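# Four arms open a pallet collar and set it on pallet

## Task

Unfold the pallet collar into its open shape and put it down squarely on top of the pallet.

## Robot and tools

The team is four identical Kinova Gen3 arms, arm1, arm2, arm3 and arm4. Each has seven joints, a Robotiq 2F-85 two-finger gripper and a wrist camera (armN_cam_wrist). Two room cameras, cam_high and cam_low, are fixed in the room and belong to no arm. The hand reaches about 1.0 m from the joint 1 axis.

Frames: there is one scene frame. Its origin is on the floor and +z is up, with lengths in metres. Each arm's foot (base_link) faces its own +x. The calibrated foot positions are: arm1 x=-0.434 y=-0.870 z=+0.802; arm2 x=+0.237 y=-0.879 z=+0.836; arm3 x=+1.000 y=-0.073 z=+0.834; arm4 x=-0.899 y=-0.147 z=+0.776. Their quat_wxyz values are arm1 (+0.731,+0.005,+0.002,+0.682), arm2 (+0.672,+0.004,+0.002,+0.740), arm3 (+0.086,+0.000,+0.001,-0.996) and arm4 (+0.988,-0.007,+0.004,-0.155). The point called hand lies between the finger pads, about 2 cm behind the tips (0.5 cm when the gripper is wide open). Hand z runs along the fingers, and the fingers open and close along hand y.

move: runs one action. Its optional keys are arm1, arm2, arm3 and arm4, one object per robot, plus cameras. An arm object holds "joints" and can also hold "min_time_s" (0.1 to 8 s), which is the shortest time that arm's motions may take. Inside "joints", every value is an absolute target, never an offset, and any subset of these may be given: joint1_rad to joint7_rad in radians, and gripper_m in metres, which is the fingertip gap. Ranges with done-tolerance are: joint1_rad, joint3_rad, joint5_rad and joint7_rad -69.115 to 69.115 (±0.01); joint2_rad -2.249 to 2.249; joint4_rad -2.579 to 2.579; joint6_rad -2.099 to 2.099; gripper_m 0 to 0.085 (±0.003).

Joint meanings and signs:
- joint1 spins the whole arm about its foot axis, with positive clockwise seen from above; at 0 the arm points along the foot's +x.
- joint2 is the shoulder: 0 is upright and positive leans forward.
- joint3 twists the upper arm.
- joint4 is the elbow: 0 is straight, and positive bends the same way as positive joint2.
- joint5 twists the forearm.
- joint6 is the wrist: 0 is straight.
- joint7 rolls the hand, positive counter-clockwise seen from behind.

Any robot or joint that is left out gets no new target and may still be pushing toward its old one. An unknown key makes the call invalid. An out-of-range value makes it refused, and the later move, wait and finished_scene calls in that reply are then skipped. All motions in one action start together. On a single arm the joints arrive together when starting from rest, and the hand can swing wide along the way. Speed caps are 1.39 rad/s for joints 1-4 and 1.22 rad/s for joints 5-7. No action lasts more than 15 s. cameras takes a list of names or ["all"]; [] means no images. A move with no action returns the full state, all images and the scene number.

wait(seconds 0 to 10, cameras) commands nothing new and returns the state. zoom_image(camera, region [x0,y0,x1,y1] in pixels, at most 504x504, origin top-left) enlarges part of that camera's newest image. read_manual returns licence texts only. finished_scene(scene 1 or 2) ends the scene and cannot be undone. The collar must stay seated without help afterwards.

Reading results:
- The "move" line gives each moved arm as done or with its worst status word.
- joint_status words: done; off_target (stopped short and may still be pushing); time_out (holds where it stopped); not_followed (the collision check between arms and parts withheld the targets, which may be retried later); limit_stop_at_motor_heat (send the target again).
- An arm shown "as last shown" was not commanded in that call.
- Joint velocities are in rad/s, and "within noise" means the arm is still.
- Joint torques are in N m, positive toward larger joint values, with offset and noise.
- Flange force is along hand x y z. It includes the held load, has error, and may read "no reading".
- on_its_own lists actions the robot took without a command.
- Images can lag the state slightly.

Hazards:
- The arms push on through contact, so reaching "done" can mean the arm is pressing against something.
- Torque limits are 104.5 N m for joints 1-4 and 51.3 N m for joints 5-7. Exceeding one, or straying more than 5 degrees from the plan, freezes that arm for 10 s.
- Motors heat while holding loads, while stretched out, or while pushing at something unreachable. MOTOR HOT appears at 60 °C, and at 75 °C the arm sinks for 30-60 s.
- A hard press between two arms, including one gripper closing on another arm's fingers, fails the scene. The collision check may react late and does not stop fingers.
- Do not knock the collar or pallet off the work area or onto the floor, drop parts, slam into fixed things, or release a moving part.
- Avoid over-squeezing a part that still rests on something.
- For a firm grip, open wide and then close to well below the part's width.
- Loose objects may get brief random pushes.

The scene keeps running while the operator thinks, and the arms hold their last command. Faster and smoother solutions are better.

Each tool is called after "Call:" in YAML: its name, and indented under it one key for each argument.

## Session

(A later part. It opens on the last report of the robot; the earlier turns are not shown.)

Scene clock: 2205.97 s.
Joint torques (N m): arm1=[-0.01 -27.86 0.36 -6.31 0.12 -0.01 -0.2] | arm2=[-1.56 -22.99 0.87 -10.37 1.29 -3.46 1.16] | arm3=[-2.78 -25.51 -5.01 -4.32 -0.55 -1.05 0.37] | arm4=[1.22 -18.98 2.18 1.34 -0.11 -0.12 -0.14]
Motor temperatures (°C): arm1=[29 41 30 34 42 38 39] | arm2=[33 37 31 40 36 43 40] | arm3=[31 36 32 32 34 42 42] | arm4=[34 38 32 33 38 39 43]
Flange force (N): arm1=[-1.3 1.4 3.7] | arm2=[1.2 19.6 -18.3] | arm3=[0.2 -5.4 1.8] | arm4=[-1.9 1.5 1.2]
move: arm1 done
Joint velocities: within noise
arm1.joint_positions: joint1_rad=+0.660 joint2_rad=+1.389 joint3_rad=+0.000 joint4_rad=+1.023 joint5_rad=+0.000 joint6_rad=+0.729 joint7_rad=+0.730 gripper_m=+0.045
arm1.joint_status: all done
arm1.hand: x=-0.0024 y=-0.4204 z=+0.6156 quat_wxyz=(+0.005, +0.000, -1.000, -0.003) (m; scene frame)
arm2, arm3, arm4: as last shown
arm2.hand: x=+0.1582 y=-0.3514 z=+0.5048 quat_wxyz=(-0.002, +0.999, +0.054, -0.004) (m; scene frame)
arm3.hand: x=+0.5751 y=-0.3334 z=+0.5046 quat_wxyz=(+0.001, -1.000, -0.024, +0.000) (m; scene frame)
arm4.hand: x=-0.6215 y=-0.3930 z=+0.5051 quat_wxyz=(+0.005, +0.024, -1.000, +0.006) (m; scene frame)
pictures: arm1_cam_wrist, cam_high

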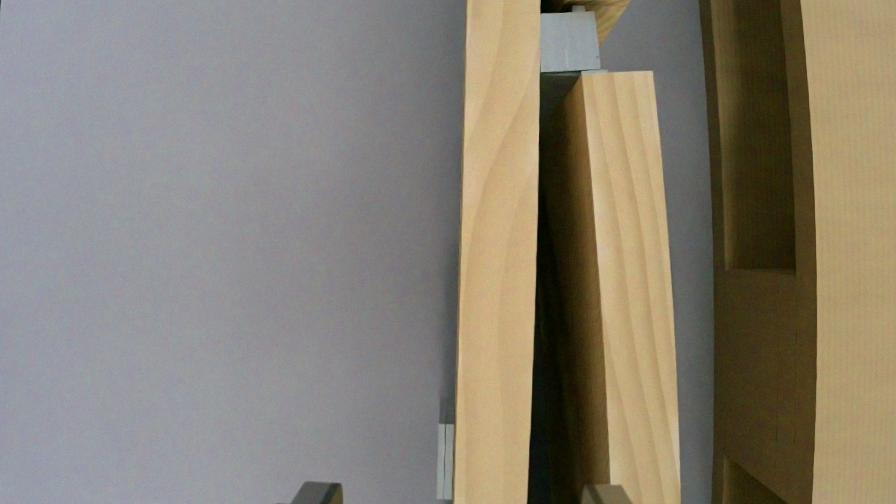

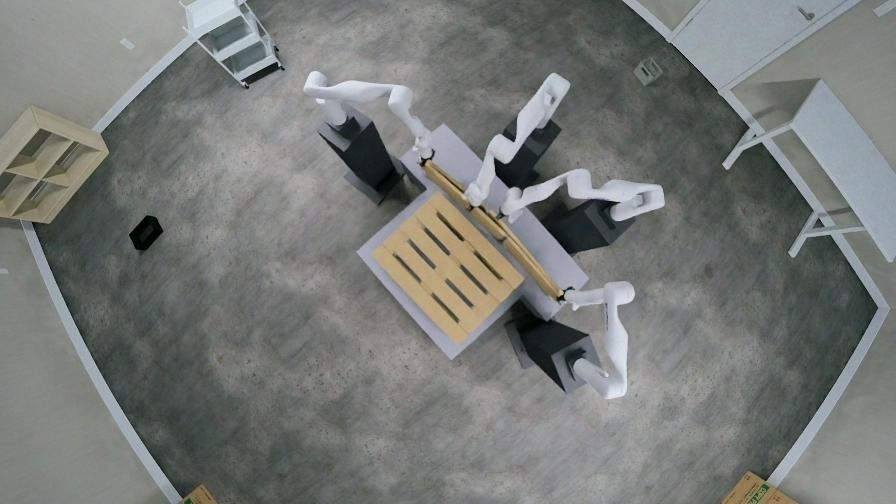

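Call:
move:
  arm1: {"joints":{"joint1_rad":0.6550,"joint2_rad":1.3961,"joint4_rad":1.0033,"joint6_rad":0.7422,"joint7_rad":0.6986,"gripper_m":0.04},"min_time_s":1}

Call:
move:
  arm1: {"joints":{"joint2_rad":1.5866,"joint4_rad":0.8397,"joint6_rad":0.7153},"min_time_s":2}
  cameras: ["arm1_cam_wrist"]

Scene clock: 2235.23 s.
Joint torques (N m): arm1=[0.07 -28.04 0.48 -6.39 0.06 -0.05 -0.21] | arm2=[-1.6 -22.96 0.86 -10.42 1.27 -3.46 1.17] | arm3=[-2.74 -25.51 -4.97 -4.34 -0.55 -1.02 0.39] | arm4=[1.21 -18.94 2.24 1.36 -0.1 -0.14 -0.13]
Motor temperatures (°C): arm1=[29 41 30 35 42 38 39] | arm2=[33 37 31 40 36 43 40] | arm3=[31 36 32 32 34 42 42] | arm4=[34 38 31 32 38 39 43]
Flange force (N): arm1=[-1.4 1.8 3.8] | arm2=[1.3 19.8 -18.6] | arm3=[0.4 -5.4 1.7] | arm4=[-2.0 1.4 1.1]
move: arm1 done
Joint velocities: within noise
arm1.joint_positions: joint1_rad=+0.655 joint2_rad=+1.396 joint3_rad=+0.000 joint4_rad=+1.003 joint5_rad=+0.000 joint6_rad=+0.742 joint7_rad=+0.699 gripper_m=+0.040
arm1.joint_status: all done
arm1.hand: x=-0.0024 y=-0.4154 z=+0.6155 quat_wxyz=(+0.005, -0.013, -1.000, -0.003) (m; scene frame)
arm2: as last shown
arm3.joint_positions: joint1_rad=-0.428 joint2_rad=+1.566 joint3_rad=+0.000 joint4_rad=+1.327 joint5_rad=+0.000 joint6_rad=+0.249 joint7_rad=+1.018 gripper_m=+0.050
arm3.joint_status: not commanded
arm3.hand: x=+0.5751 y=-0.3334 z=+0.5046 quat_wxyz=(+0.001, -1.000, -0.024, +0.000) (m; scene frame)
arm4.joint_positions: joint1_rad=+0.336 joint2_rad=+1.412 joint3_rad=+0.000 joint4_rad=+1.874 joint5_rad=+0.000 joint6_rad=-0.144 joint7_rad=+2.266 gripper_m=+0.050
arm4.joint_status: not commanded
arm4.hand: x=-0.6215 y=-0.3930 z=+0.5051 quat_wxyz=(+0.005, +0.024, -1.000, +0.006) (m; scene frame)
pictures: none

Scene clock: 2237.53 s.
Joint torques (N m): arm1=[0.07 -28.15 0.49 -6.2 0.08 -0.04 -0.27] | arm2=[-1.62 -22.99 0.86 -10.41 1.31 -3.45 1.14] | arm3=[-2.78 -25.52 -4.98 -4.33 -0.57 -1.03 0.4] | arm4=[1.26 -19 2.13 1.4 -0.16 -0.11 -0.15]
Motor temperatures (°C): arm1=[29 40 30 35 42 38 39] | arm2=[33 37 31 40 36 43 40] | arm3=[31 36 32 32 34 42 42] | arm4=[34 38 31 32 38 39 43]
Flange force (N): arm1=[-1.6 1.9 4.2] | arm2=[1.3 19.8 -18.5] | arm3=[0.3 -5.5 1.8] | arm4=[-2.0 1.4 1.4]
move: arm1 done
Joint velocities: within noise
arm1.joint_positions: joint1_rad=+0.655 joint2_rad=+1.587 joint3_rad=+0.000 joint4_rad=+0.840 joint5_rad=+0.000 joint6_rad=+0.715 joint7_rad=+0.699 gripper_m=+0.040
arm1.joint_status: all done
arm1.hand: x=-0.0031 y=-0.4149 z=+0.5301 quat_wxyz=(+0.005, -0.013, -1.000, -0.003) (m; scene frame)
arm2, arm3, arm4: as last shown
pictures: arm1_cam_wrist

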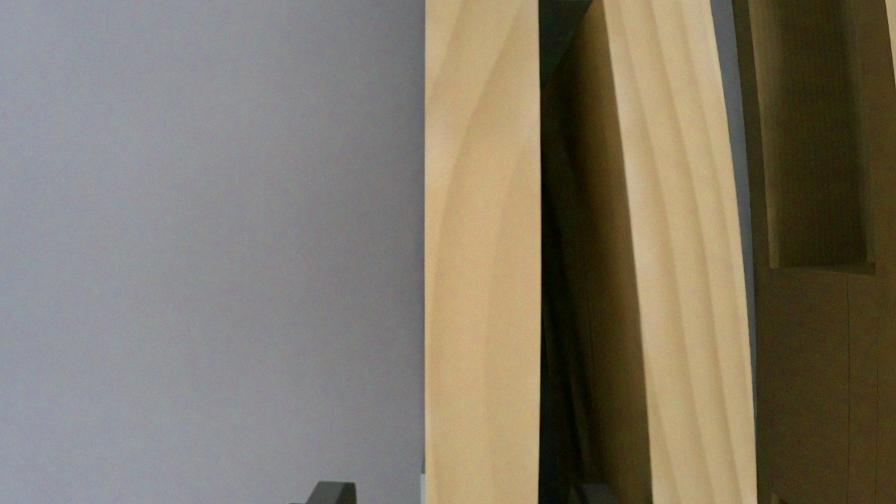

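Call:
move:
  arm1: {"joints":{"joint2_rad":1.6487,"joint4_rad":0.7726,"joint6_rad":0.7203},"min_time_s":2}

Call:
move:
  arm1: {"joints":{"gripper_m":0.01}}
  cameras: ["arm1_cam_wrist","arm2_cam_wrist","arm3_cam_wrist","arm4_cam_wrist"]

Scene clock: 2244.73 s.
Joint torques (N m): arm1=[-0.01 -28.1 0.55 -6.24 0.07 -0.05 -0.25] | arm2=[-1.63 -23.03 0.85 -10.36 1.3 -3.46 1.17] | arm3=[-2.76 -25.51 -5.03 -4.33 -0.57 -1.05 0.39] | arm4=[1.17 -18.94 2.19 1.39 -0.17 -0.13 -0.16]
Motor temperatures (°C): arm1=[29 40 30 35 42 38 39] | arm2=[33 37 31 40 36 43 40] | arm3=[31 36 32 32 34 42 42] | arm4=[34 38 31 32 38 39 43]
Flange force (N): arm1=[-1.8 1.9 4.3] | arm2=[1.3 19.5 -18.2] | arm3=[0.2 -5.4 1.8] | arm4=[-1.9 1.2 1.2]
move: arm1 done
Joint velocities: within noise
arm1.joint_positions: joint1_rad=+0.655 joint2_rad=+1.649 joint3_rad=+0.000 joint4_rad=+0.773 joint5_rad=+0.000 joint6_rad=+0.720 joint7_rad=+0.699 gripper_m=+0.040
arm1.joint_status: all done
arm1.hand: x=-0.0034 y=-0.4148 z=+0.5051 quat_wxyz=(+0.005, -0.013, -1.000, -0.003) (m; scene frame)
arm2, arm3, arm4: as last shown
pictures: none

Scene clock: 2245.47 s.
Joint torques (N m): arm1=[3.31 -20.81 2.53 -2.14 0.52 1.46 -0.83] | arm2=[-1.24 -23.63 1.36 -10.91 1.43 -3.68 1.24] | arm3=[-2.43 -24.86 -4.69 -3.4 -0.55 -0.52 0.35] | arm4=[0.7 -19 1.19 1.78 -0.07 0.13 -0.19]
Motor temperatures (°C): arm1=[29 40 30 35 42 38 39] | arm2=[33 37 31 40 36 43 40] | arm3=[31 36 32 32 34 42 42] | arm4=[34 38 31 32 38 39 43]
Flange force (N): arm1=[-1.6 8.2 -2.9] | arm2=[0.5 20.7 -18.2] | arm3=[-0.7 -4.2 2.4] | arm4=[-1.2 0.0 2.2]
move: arm1 off_target
Joint velocities: within noise
arm1.joint_positions: joint1_rad=+0.655 joint2_rad=+1.649 joint3_rad=+0.000 joint4_rad=+0.773 joint5_rad=+0.000 joint6_rad=+0.720 joint7_rad=+0.699 gripper_m=+0.019
arm1.joint_status: gripper_m off_target (ended at +0.019, target +0.010)
arm1.hand: x=-0.0035 y=-0.4148 z=+0.5050 quat_wxyz=(+0.005, -0.013, -1.000, -0.003) (m; scene frame)
arm2, arm3, arm4: as last shown
arm2.hand: x=+0.1581 y=-0.3514 z=+0.5048 quat_wxyz=(-0.002, +0.999, +0.054, -0.004) (m; scene frame)
arm4.hand: x=-0.6215 y=-0.3931 z=+0.5051 quat_wxyz=(+0.005, +0.024, -1.000, +0.006) (m; scene frame)
pictures: arm1_cam_wrist, arm2_cam_wrist, arm3_cam_wrist, arm4_cam_wrist

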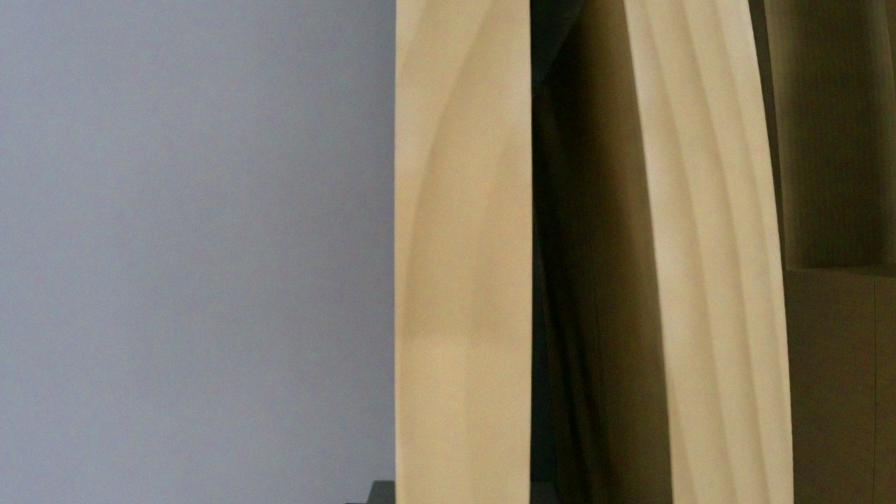

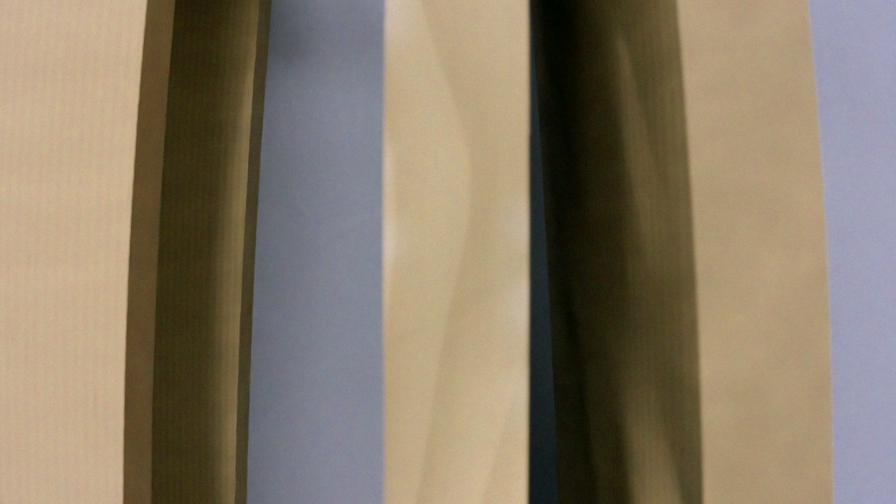

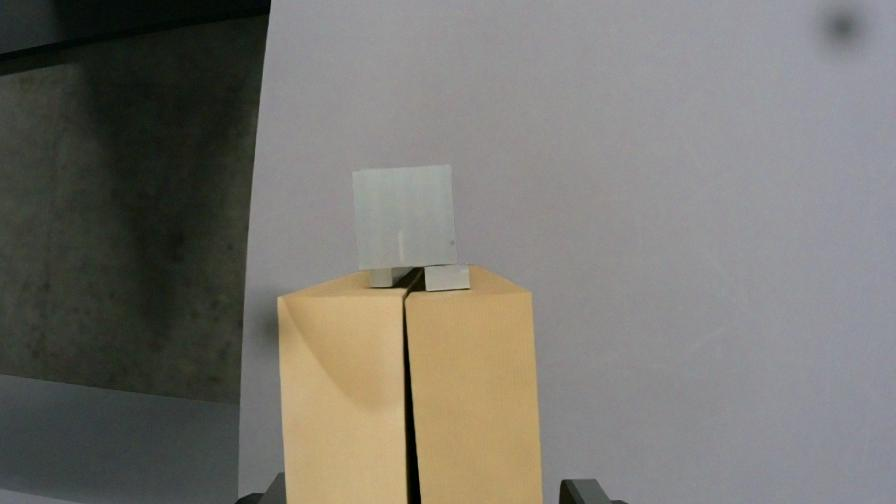

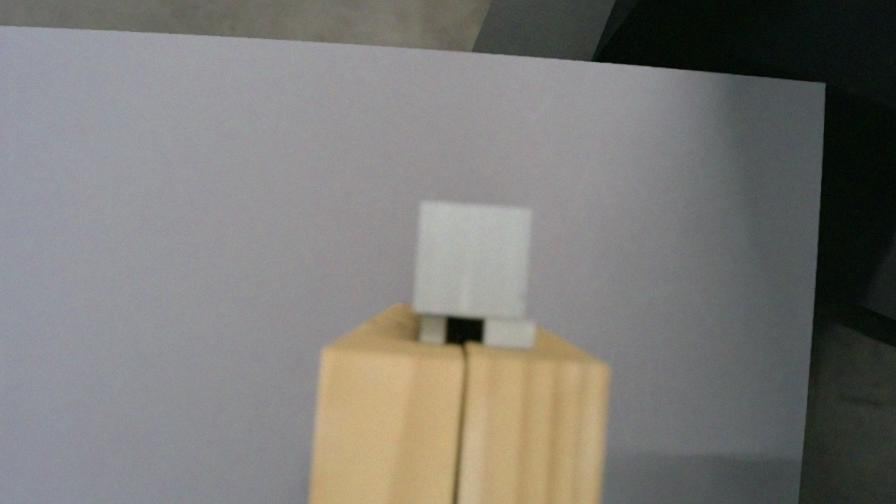

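Call:
move:
  arm3: {"joints":{"gripper_m":0.07}}
  arm4: {"joints":{"gripper_m":0.07}}

Call:
move:
  arm1: {"joints":{"joint1_rad":0.6473,"joint2_rad":1.6610,"joint4_rad":0.7358,"joint6_rad":0.7448,"joint7_rad":0.7067},"min_time_s":3}
  arm2: {"joints":{"joint1_rad":-0.0907,"joint2_rad":1.6159,"joint4_rad":1.1134,"joint6_rad":0.4123,"joint7_rad":3.0097},"min_time_s":3}
  cameras: ["arm1_cam_wrist","arm2_cam_wrist","arm3_cam_wrist","arm4_cam_wrist"]

Scene clock: 2307.47 s.
Joint torques (N m): arm1=[4.08 -20.97 3.12 -1.95 0.73 1.57 -0.68] | arm2=[-1.21 -23.4 1.28 -9.85 1.37 -3.17 1.18] | arm3=[0.92 -23.73 -0.6 -1.61 0.03 0.45 0.45] | arm4=[0.6 -19.11 1.15 1.83 -0.13 0.09 -0.17]
Motor temperatures (°C): arm1=[29 39 30 34 42 38 39] | arm2=[32 38 31 40 36 43 40] | arm3=[31 36 31 32 34 42 42] | arm4=[34 39 31 32 38 39 43]
Flange force (N): arm1=[-1.2 9.9 -2.0] | arm2=[0.4 18.0 -16.1] | arm3=[0.2 3.2 4.0] | arm4=[-1.2 -0.4 2.6]
move: arm3 done; arm4 done
Joint velocities: within noise
arm1, arm2: as last shown
arm1.hand: x=-0.0034 y=-0.4148 z=+0.5050 quat_wxyz=(+0.005, -0.013, -1.000, -0.003) (m; scene frame)
arm2.hand: x=+0.1582 y=-0.3514 z=+0.5048 quat_wxyz=(-0.002, +0.999, +0.054, -0.004) (m; scene frame)
arm3.joint_positions: joint1_rad=-0.428 joint2_rad=+1.566 joint3_rad=+0.000 joint4_rad=+1.327 joint5_rad=+0.000 joint6_rad=+0.249 joint7_rad=+1.018 gripper_m=+0.070
arm3.joint_status: all done
arm3.hand: x=+0.5751 y=-0.3334 z=+0.5046 quat_wxyz=(+0.001, -1.000, -0.024, +0.000) (m; scene frame)
arm4.joint_positions: joint1_rad=+0.336 joint2_rad=+1.412 joint3_rad=+0.000 joint4_rad=+1.874 joint5_rad=+0.000 joint6_rad=-0.144 joint7_rad=+2.266 gripper_m=+0.070
arm4.joint_status: all done
arm4.hand: x=-0.6215 y=-0.3930 z=+0.5051 quat_wxyz=(+0.005, +0.024, -1.000, +0.006) (m; scene frame)
pictures: none

Scene clock: 2310.77 s.
Joint torques (N m): arm1=[1.69 -21.29 0.11 -9.16 -0.71 -5.01 -0.82] | arm2=[-2.53 -22.38 -4.53 -13.4 -3.56 -6.3 -2.91] | arm3=[0.95 -23.67 -0.53 -1.6 0.04 0.43 0.46] | arm4=[0.61 -19.04 1.17 1.83 -0.13 0.09 -0.15]
Motor temperatures (°C): arm1=[29 39 30 34 42 38 39] | arm2=[32 38 31 40 36 43 40] | arm3=[31 36 31 32 34 42 42] | arm4=[34 39 31 32 38 39 43]
Flange force (N): arm1=[8.1 -6.3 -20.0] | arm2=[11.8 22.8 -27.5] | arm3=[0.1 3.3 3.9] | arm4=[-1.3 -0.4 2.4]
move: arm1 done; arm2 done
Joint velocities: within noise
arm1.joint_positions: joint1_rad=+0.647 joint2_rad=+1.661 joint3_rad=+0.000 joint4_rad=+0.736 joint5_rad=+0.000 joint6_rad=+0.745 joint7_rad=+0.707 gripper_m=+0.019
arm1.joint_status: all done
arm1.hand: x=-0.0034 y=-0.4075 z=+0.5051 quat_wxyz=(+0.005, -0.005, -1.000, -0.003) (m; scene frame)
arm2.joint_positions: joint1_rad=-0.091 joint2_rad=+1.616 joint3_rad=+0.000 joint4_rad=+1.113 joint5_rad=+0.000 joint6_rad=+0.412 joint7_rad=+3.010 gripper_m=+0.019
arm2.joint_status: all done
arm2.hand: x=+0.1566 y=-0.3369 z=+0.5050 quat_wxyz=(-0.001, +1.000, +0.028, -0.004) (m; scene frame)
arm3, arm4: as last shown
pictures: arm1_cam_wrist, arm2_cam_wrist, arm3_cam_wrist, arm4_cam_wrist

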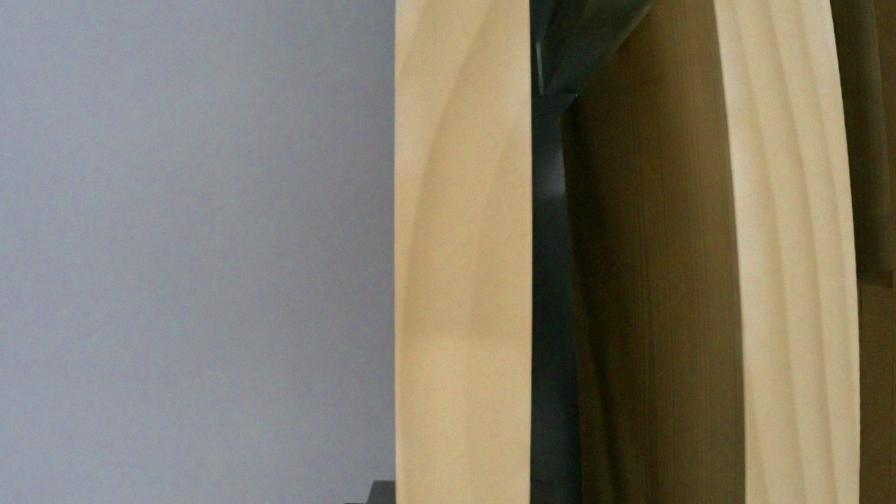

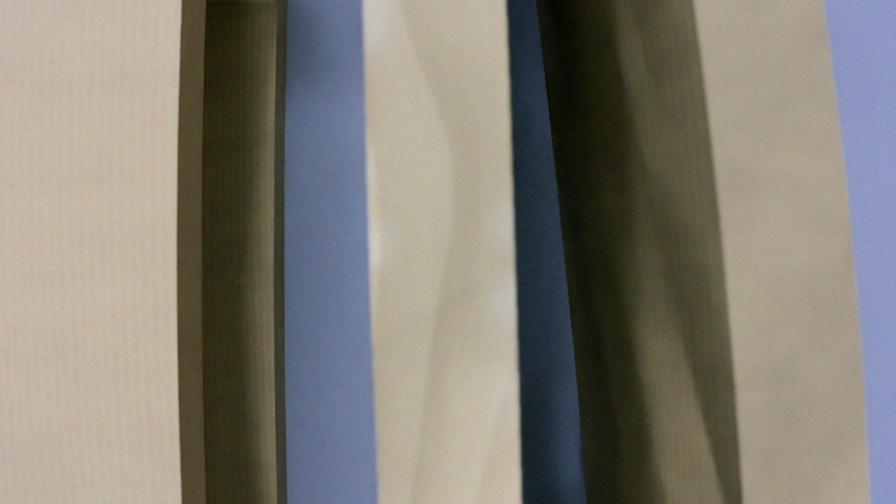

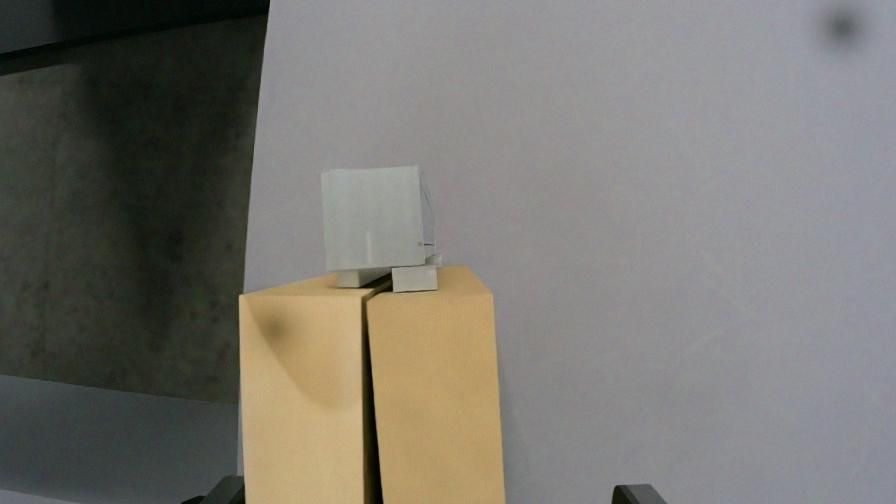

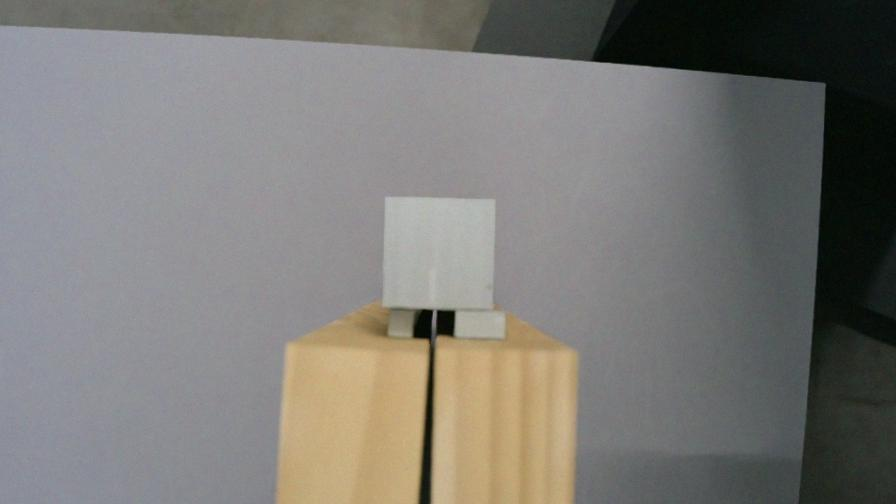

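Call:
move:
  arm3: {"joints":{"gripper_m":0.085}}
  arm4: {"joints":{"gripper_m":0.085}}

Call:
move:
  arm3: {"joints":{"joint2_rad":1.2315,"joint4_rad":1.5819,"joint6_rad":0.3282},"min_time_s":3}
  arm4: {"joints":{"joint2_rad":1.0352,"joint4_rad":2.0796,"joint6_rad":0.0268},"min_time_s":3}
  cameras: ["arm3_cam_wrist","arm4_cam_wrist","cam_high"]

Scene clock: 2351.73 s.
Joint torques (N m): arm1=[1.73 -21.29 0.08 -9.21 -0.7 -4.98 -0.75] | arm2=[-2.56 -22.39 -4.56 -13.4 -3.55 -6.32 -2.95] | arm3=[0.96 -23.68 -0.56 -1.61 0.03 0.46 0.48] | arm4=[0.58 -19.03 1.17 1.83 -0.07 0.11 -0.16]
Motor temperatures (°C): arm1=[29 38 30 35 42 38 39] | arm2=[32 37 31 40 36 43 40] | arm3=[31 36 31 32 34 42 42] | arm4=[34 39 31 32 38 39 43]
Flange force (N): arm1=[8.6 -6.5 -20.1] | arm2=[11.9 22.7 -27.5] | arm3=[0.3 3.2 3.9] | arm4=[-1.2 -0.3 2.4]
move: arm3 done; arm4 done
Joint velocities: within noise
arm1, arm2: as last shown
arm1.hand: x=-0.0035 y=-0.4075 z=+0.5051 quat_wxyz=(+0.005, -0.005, -1.000, -0.003) (m; scene frame)
arm3.joint_positions: joint1_rad=-0.428 joint2_rad=+1.566 joint3_rad=+0.000 joint4_rad=+1.327 joint5_rad=+0.000 joint6_rad=+0.249 joint7_rad=+1.018 gripper_m=+0.085
arm3.joint_status: all done
arm3.hand: x=+0.5751 y=-0.3334 z=+0.5046 quat_wxyz=(+0.001, -1.000, -0.024, +0.000) (m; scene frame)
arm4.joint_positions: joint1_rad=+0.336 joint2_rad=+1.412 joint3_rad=+0.000 joint4_rad=+1.874 joint5_rad=+0.000 joint6_rad=-0.144 joint7_rad=+2.266 gripper_m=+0.085
arm4.joint_status: all done
arm4.hand: x=-0.6215 y=-0.3930 z=+0.5051 quat_wxyz=(+0.005, +0.024, -1.000, +0.006) (m; scene frame)
pictures: none

Scene clock: 2355.03 s.
Joint torques (N m): arm1=[1.72 -21.26 0.2 -9.16 -0.67 -5.02 -0.82] | arm2=[-2.6 -22.39 -4.58 -13.44 -3.53 -6.34 -2.93] | arm3=[0.95 -23.23 -0.56 -2.24 0.04 0.45 0.46] | arm4=[0.62 -17.99 1.11 0.33 -0.11 0.12 -0.18]
Motor temperatures (°C): arm1=[29 38 30 35 42 38 39] | arm2=[32 37 31 40 36 43 40] | arm3=[31 36 31 32 34 42 42] | arm4=[34 39 31 32 38 39 43]
Flange force (N): arm1=[8.2 -6.3 -20.1] | arm2=[11.9 22.8 -27.6] | arm3=[-0.1 3.5 3.6] | arm4=[-1.5 -0.7 2.1]
move: arm3 done; arm4 done
Joint velocities: within noise
arm1, arm2: as last shown
arm3.joint_positions: joint1_rad=-0.428 joint2_rad=+1.232 joint3_rad=+0.000 joint4_rad=+1.582 joint5_rad=+0.000 joint6_rad=+0.328 joint7_rad=+1.018 gripper_m=+0.085
arm3.joint_status: all done
arm3.hand: x=+0.5750 y=-0.3337 z=+0.6495 quat_wxyz=(+0.001, -1.000, -0.024, +0.000) (m; scene frame)
arm4.joint_positions: joint1_rad=+0.336 joint2_rad=+1.035 joint3_rad=+0.000 joint4_rad=+2.080 joint5_rad=+0.000 joint6_rad=+0.027 joint7_rad=+2.266 gripper_m=+0.085
arm4.joint_status: all done
arm4.hand: x=-0.6201 y=-0.3912 z=+0.6501 quat_wxyz=(+0.005, +0.024, -1.000, +0.006) (m; scene frame)
pictures: arm3_cam_wrist, arm4_cam_wrist, cam_high

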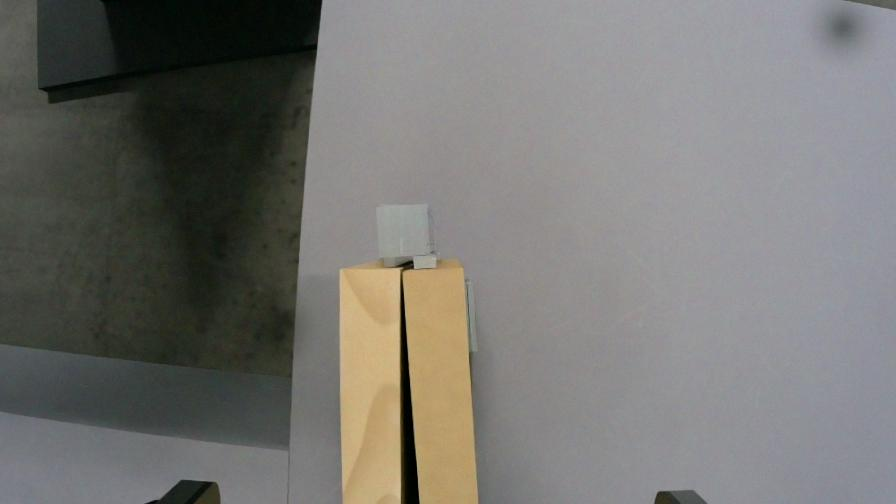

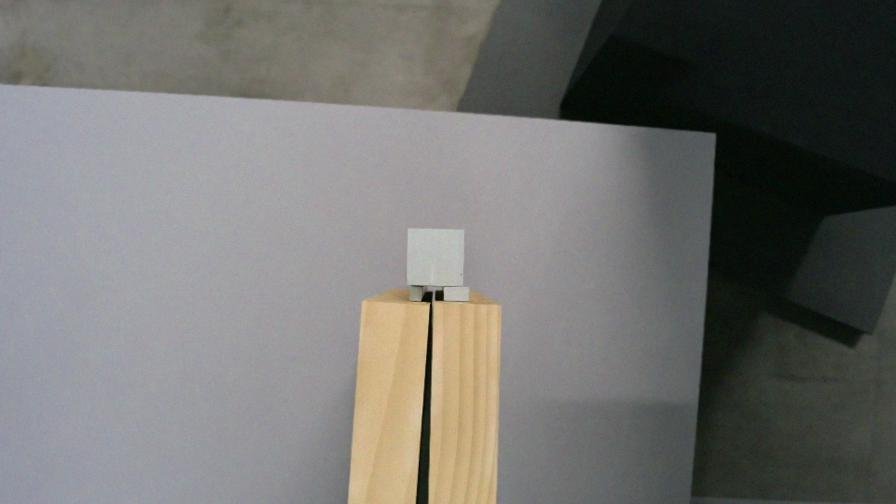

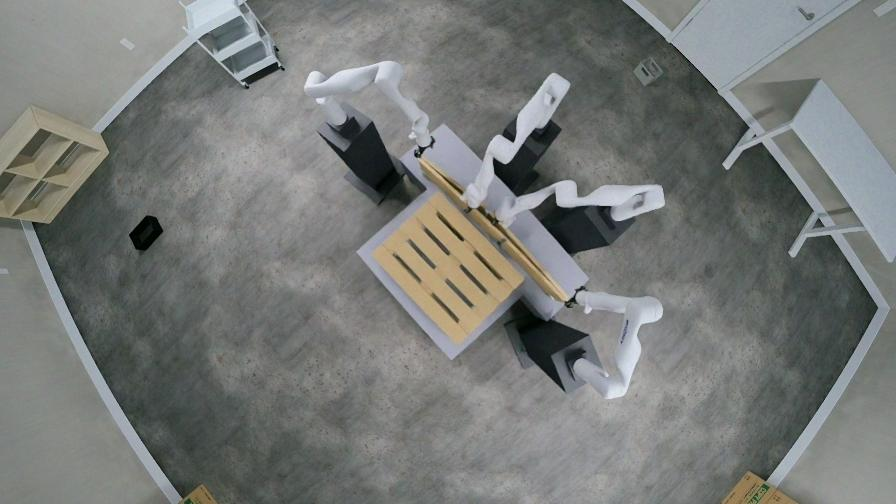

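Call:
move:
  arm1: {"joints":{"joint1_rad":0.6768,"joint2_rad":1.6188,"joint4_rad":0.8652,"joint6_rad":0.6576,"joint7_rad":0.7612},"min_time_s":3}
  arm2: {"joints":{"joint1_rad":-0.0984,"joint2_rad":1.6306,"joint4_rad":1.0530,"joint6_rad":0.4580,"joint7_rad":2.9920},"min_time_s":3}
  cameras: ["arm1_cam_wrist","arm2_cam_wrist"]

Call:
move:
  arm1: {"joints":{"joint1_rad":0.7089,"joint2_rad":1.5852,"joint4_rad":0.9767,"joint6_rad":0.5797,"joint7_rad":0.8183},"min_time_s":3}
  arm2: {"joints":{"joint1_rad":-0.1139,"joint2_rad":1.6451,"joint4_rad":0.9950,"joint6_rad":0.5015,"joint7_rad":2.9715},"min_time_s":3}
  cameras: ["arm1_cam_wrist","arm2_cam_wrist","arm3_cam_wrist","arm4_cam_wrist"]

Scene clock: 2396.07 s.
Joint torques (N m): arm1=[9.74 -19.13 10.91 -3.95 4.8 -0.28 0.9] | arm2=[-12.25 -22.47 -10.92 -10.03 -2.7 -3.48 -0.18] | arm3=[0.96 -23.21 -0.58 -2.26 0.03 0.44 0.46] | arm4=[0.67 -17.99 1.15 0.33 -0.08 0.1 -0.17]
Motor temperatures (°C): arm1=[29 38 30 35 42 38 39] | arm2=[31 36 31 40 36 43 40] | arm3=[31 37 31 32 34 42 42] | arm4=[34 39 31 32 38 39 43]
Flange force (N): arm1=[14.3 10.9 -12.0] | arm2=[23.8 15.3 -19.3] | arm3=[-0.1 3.5 3.5] | arm4=[-1.6 -0.6 2.1]
move: arm1 done; arm2 done
Joint velocities: within noise
arm1.joint_positions: joint1_rad=+0.677 joint2_rad=+1.619 joint3_rad=+0.000 joint4_rad=+0.865 joint5_rad=+0.000 joint6_rad=+0.658 joint7_rad=+0.761 gripper_m=+0.019
arm1.joint_status: all done
arm1.hand: x=-0.0034 y=-0.4350 z=+0.5049 quat_wxyz=(+0.005, +0.008, -1.000, -0.003) (m; scene frame)
arm2.joint_positions: joint1_rad=-0.098 joint2_rad=+1.631 joint3_rad=+0.000 joint4_rad=+1.053 joint5_rad=+0.000 joint6_rad=+0.458 joint7_rad=+2.992 gripper_m=+0.019
arm2.joint_status: all done
arm2.hand: x=+0.1499 y=-0.3251 z=+0.5049 quat_wxyz=(-0.001, +1.000, +0.023, -0.004) (m; scene frame)
arm3, arm4: as last shown
pictures: arm1_cam_wrist, arm2_cam_wrist

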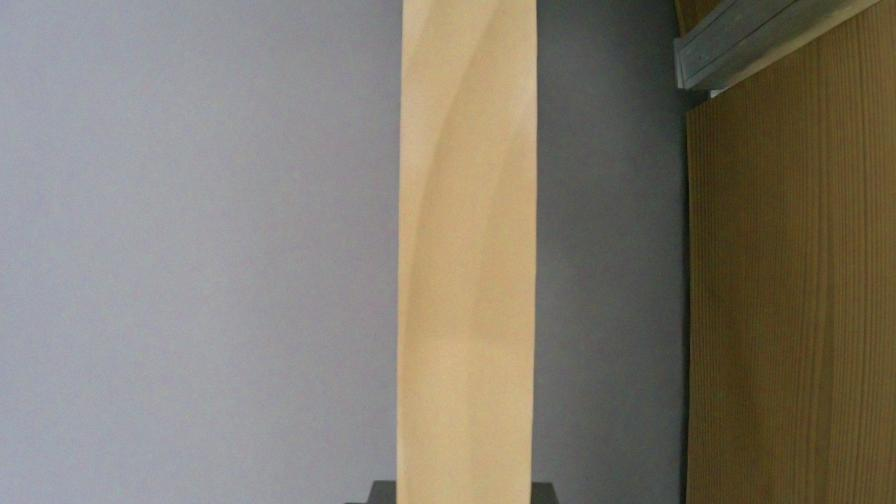

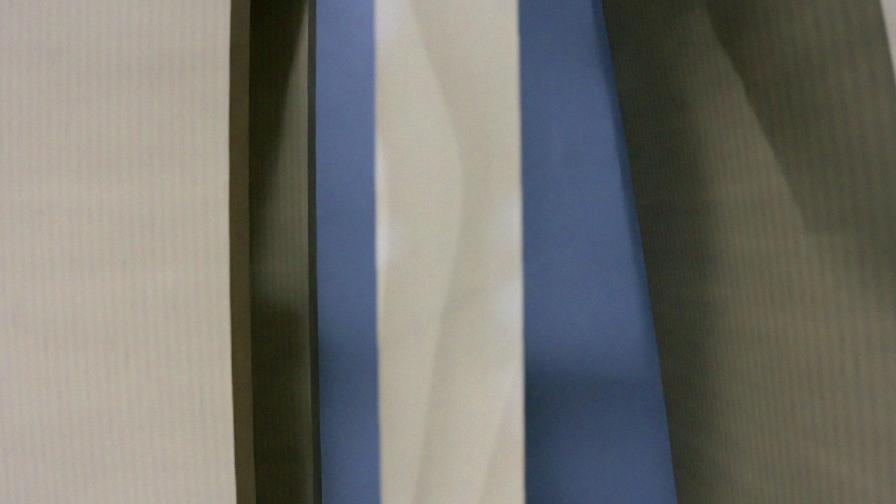

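Scene clock: 2399.37 s.
Joint torques (N m): arm1=[9.79 -17.39 12.2 -6.16 5.34 -2.55 1.57] | arm2=[-16.26 -26.43 -14.21 -7.96 -3.69 -0.78 0.04] | arm3=[0.93 -23.21 -0.55 -2.26 0.03 0.44 0.47] | arm4=[0.65 -18.09 1.05 0.28 -0.09 0.14 -0.11]
Motor temperatures (°C): arm1=[29 38 30 35 42 38 39] | arm2=[32 36 31 40 36 43 40] | arm3=[31 37 31 32 34 42 42] | arm4=[34 39 31 32 38 39 43]
Flange force (N): arm1=[20.3 8.4 -21.5] | arm2=[29.5 8.2 -4.7] | arm3=[-0.1 3.5 3.5] | arm4=[-1.5 -0.3 2.4]
move: arm1 done; arm2 done
Joint velocities: within noise
arm1.joint_positions: joint1_rad=+0.709 joint2_rad=+1.585 joint3_rad=+0.000 joint4_rad=+0.977 joint5_rad=+0.000 joint6_rad=+0.580 joint7_rad=+0.818 gripper_m=+0.019
arm1.joint_status: all done
arm1.hand: x=-0.0034 y=-0.4630 z=+0.5047 quat_wxyz=(+0.005, +0.020, -1.000, -0.003) (m; scene frame)
arm2.joint_positions: joint1_rad=-0.114 joint2_rad=+1.645 joint3_rad=+0.000 joint4_rad=+0.995 joint5_rad=+0.000 joint6_rad=+0.501 joint7_rad=+2.972 gripper_m=+0.019
arm2.joint_status: all done
arm2.hand: x=+0.1389 y=-0.3150 z=+0.5053 quat_wxyz=(-0.001, +1.000, +0.020, -0.004) (m; scene frame)
arm3, arm4: as last shown
pictures: arm1_cam_wrist, arm2_cam_wrist, arm3_cam_wrist, arm4_cam_wrist

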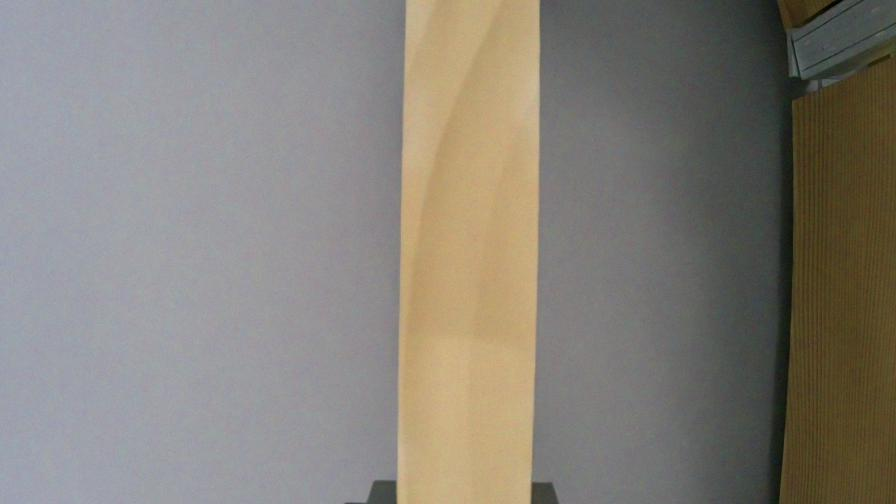

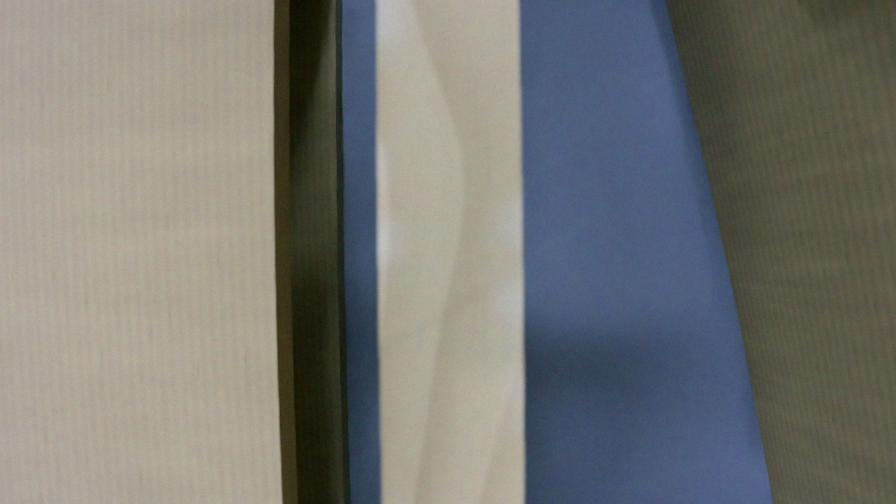

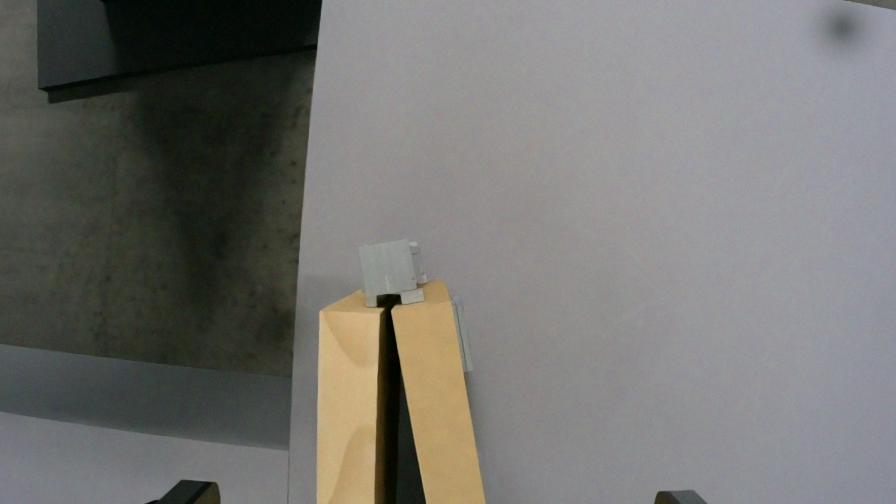

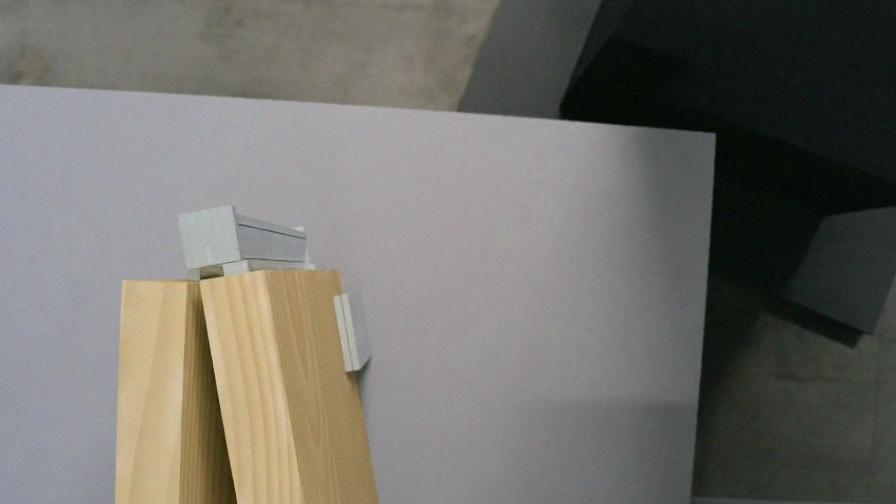

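Call:
move:
  arm1: {"joints":{"joint1_rad":0.7519,"joint2_rad":1.5524,"joint4_rad":1.0951,"joint6_rad":0.4941,"joint7_rad":0.8563},"min_time_s":3}
  arm2: {"joints":{"joint1_rad":-0.1316,"joint2_rad":1.6478,"joint4_rad":0.9856,"joint6_rad":0.5082,"joint7_rad":2.9488},"min_time_s":3}
  cameras: ["cam_high"]

Call:
move:
  arm1: {"joints":{"joint1_rad":0.7996,"joint2_rad":1.5266,"joint4_rad":1.1994,"joint6_rad":0.4156,"joint7_rad":0.8990},"min_time_s":3}
  arm2: {"joints":{"joint1_rad":-0.1530,"joint2_rad":1.6512,"joint4_rad":0.9728,"joint6_rad":0.5176,"joint7_rad":2.9224},"min_time_s":3}
  cameras: ["cam_high"]

Scene clock: 2530.07 s.
Joint torques (N m): arm1=[11.89 -16.3 14.48 -5.69 4.63 -2.25 0.51] | arm2=[-17.85 -26.73 -16.88 -5.47 -5.5 1.36 -1.18] | arm3=[0.94 -23.23 -0.54 -2.27 0.03 0.43 0.45] | arm4=[0.66 -17.93 1.1 0.34 -0.09 0.1 -0.18]
Motor temperatures (°C): arm1=[29 39 30 35 43 38 40] | arm2=[34 36 31 39 36 42 40] | arm3=[31 37 31 32 34 42 42] | arm4=[34 40 31 32 37 39 43]
Flange force (N): arm1=[21.9 11.0 -22.7] | arm2=[33.6 1.3 2.3] | arm3=[-0.1 3.4 3.5] | arm4=[-1.6 -0.6 1.9]
move: arm1 done; arm2 done
Joint velocities: within noise
arm1.joint_positions: joint1_rad=+0.752 joint2_rad=+1.552 joint3_rad=+0.000 joint4_rad=+1.095 joint5_rad=+0.000 joint6_rad=+0.494 joint7_rad=+0.856 gripper_m=+0.019
arm1.joint_status: all done
arm1.hand: x=-0.0033 y=-0.4978 z=+0.5045 quat_wxyz=(+0.005, +0.018, -1.000, -0.003) (m; scene frame)
arm2.joint_positions: joint1_rad=-0.132 joint2_rad=+1.648 joint3_rad=+0.000 joint4_rad=+0.986 joint5_rad=+0.000 joint6_rad=+0.508 joint7_rad=+2.949 gripper_m=+0.019
arm2.joint_status: all done
arm2.hand: x=+0.1285 y=-0.3151 z=+0.5052 quat_wxyz=(-0.001, +1.000, +0.018, -0.004) (m; scene frame)
arm3, arm4: as last shown
pictures: cam_high

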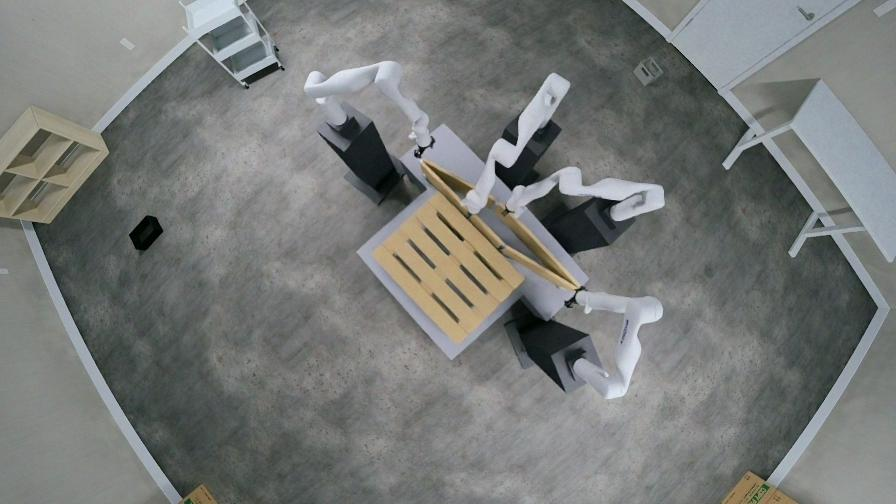

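Scene clock: 2533.37 s.
Joint torques (N m): arm1=[10.51 -14.72 13.28 -8.4 3.42 -4.32 0.24] | arm2=[-16.36 -28.19 -15.73 -4.86 -5.69 2.2 -1.65] | arm3=[0.97 -23.2 -0.55 -2.22 0.04 0.46 0.44] | arm4=[0.62 -18.01 1.08 0.37 -0.09 0.12 -0.2]
Motor temperatures (°C): arm1=[29 39 30 35 43 38 40] | arm2=[34 36 31 39 36 42 40] | arm3=[31 37 31 32 34 42 42] | arm4=[34 40 31 32 37 39 43]
Flange force (N): arm1=[25.4 6.4 -32.3] | arm2=[31.4 -1.5 7.4] | arm3=[-0.1 3.5 3.5] | arm4=[-1.6 -0.8 2.2]
move: arm1 done; arm2 done
Joint velocities: within noise
arm1.joint_positions: joint1_rad=+0.800 joint2_rad=+1.527 joint3_rad=+0.000 joint4_rad=+1.199 joint5_rad=+0.000 joint6_rad=+0.416 joint7_rad=+0.899 gripper_m=+0.019
arm1.joint_status: all done
arm1.hand: x=-0.0033 y=-0.5334 z=+0.5044 quat_wxyz=(+0.005, +0.015, -1.000, -0.003) (m; scene frame)
arm2.joint_positions: joint1_rad=-0.153 joint2_rad=+1.651 joint3_rad=+0.000 joint4_rad=+0.973 joint5_rad=+0.000 joint6_rad=+0.518 joint7_rad=+2.922 gripper_m=+0.019
arm2.joint_status: all done
arm2.hand: x=+0.1159 y=-0.3151 z=+0.5053 quat_wxyz=(-0.001, +1.000, +0.015, -0.004) (m; scene frame)
arm3, arm4: as last shown
pictures: cam_high

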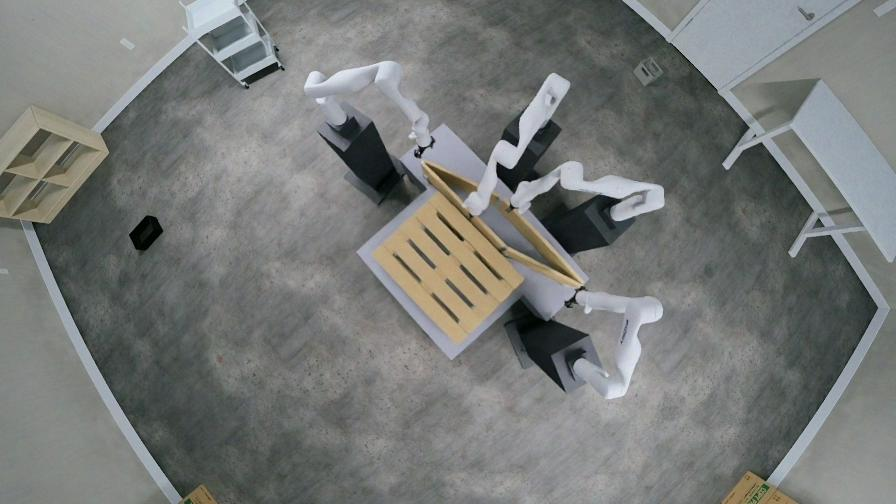

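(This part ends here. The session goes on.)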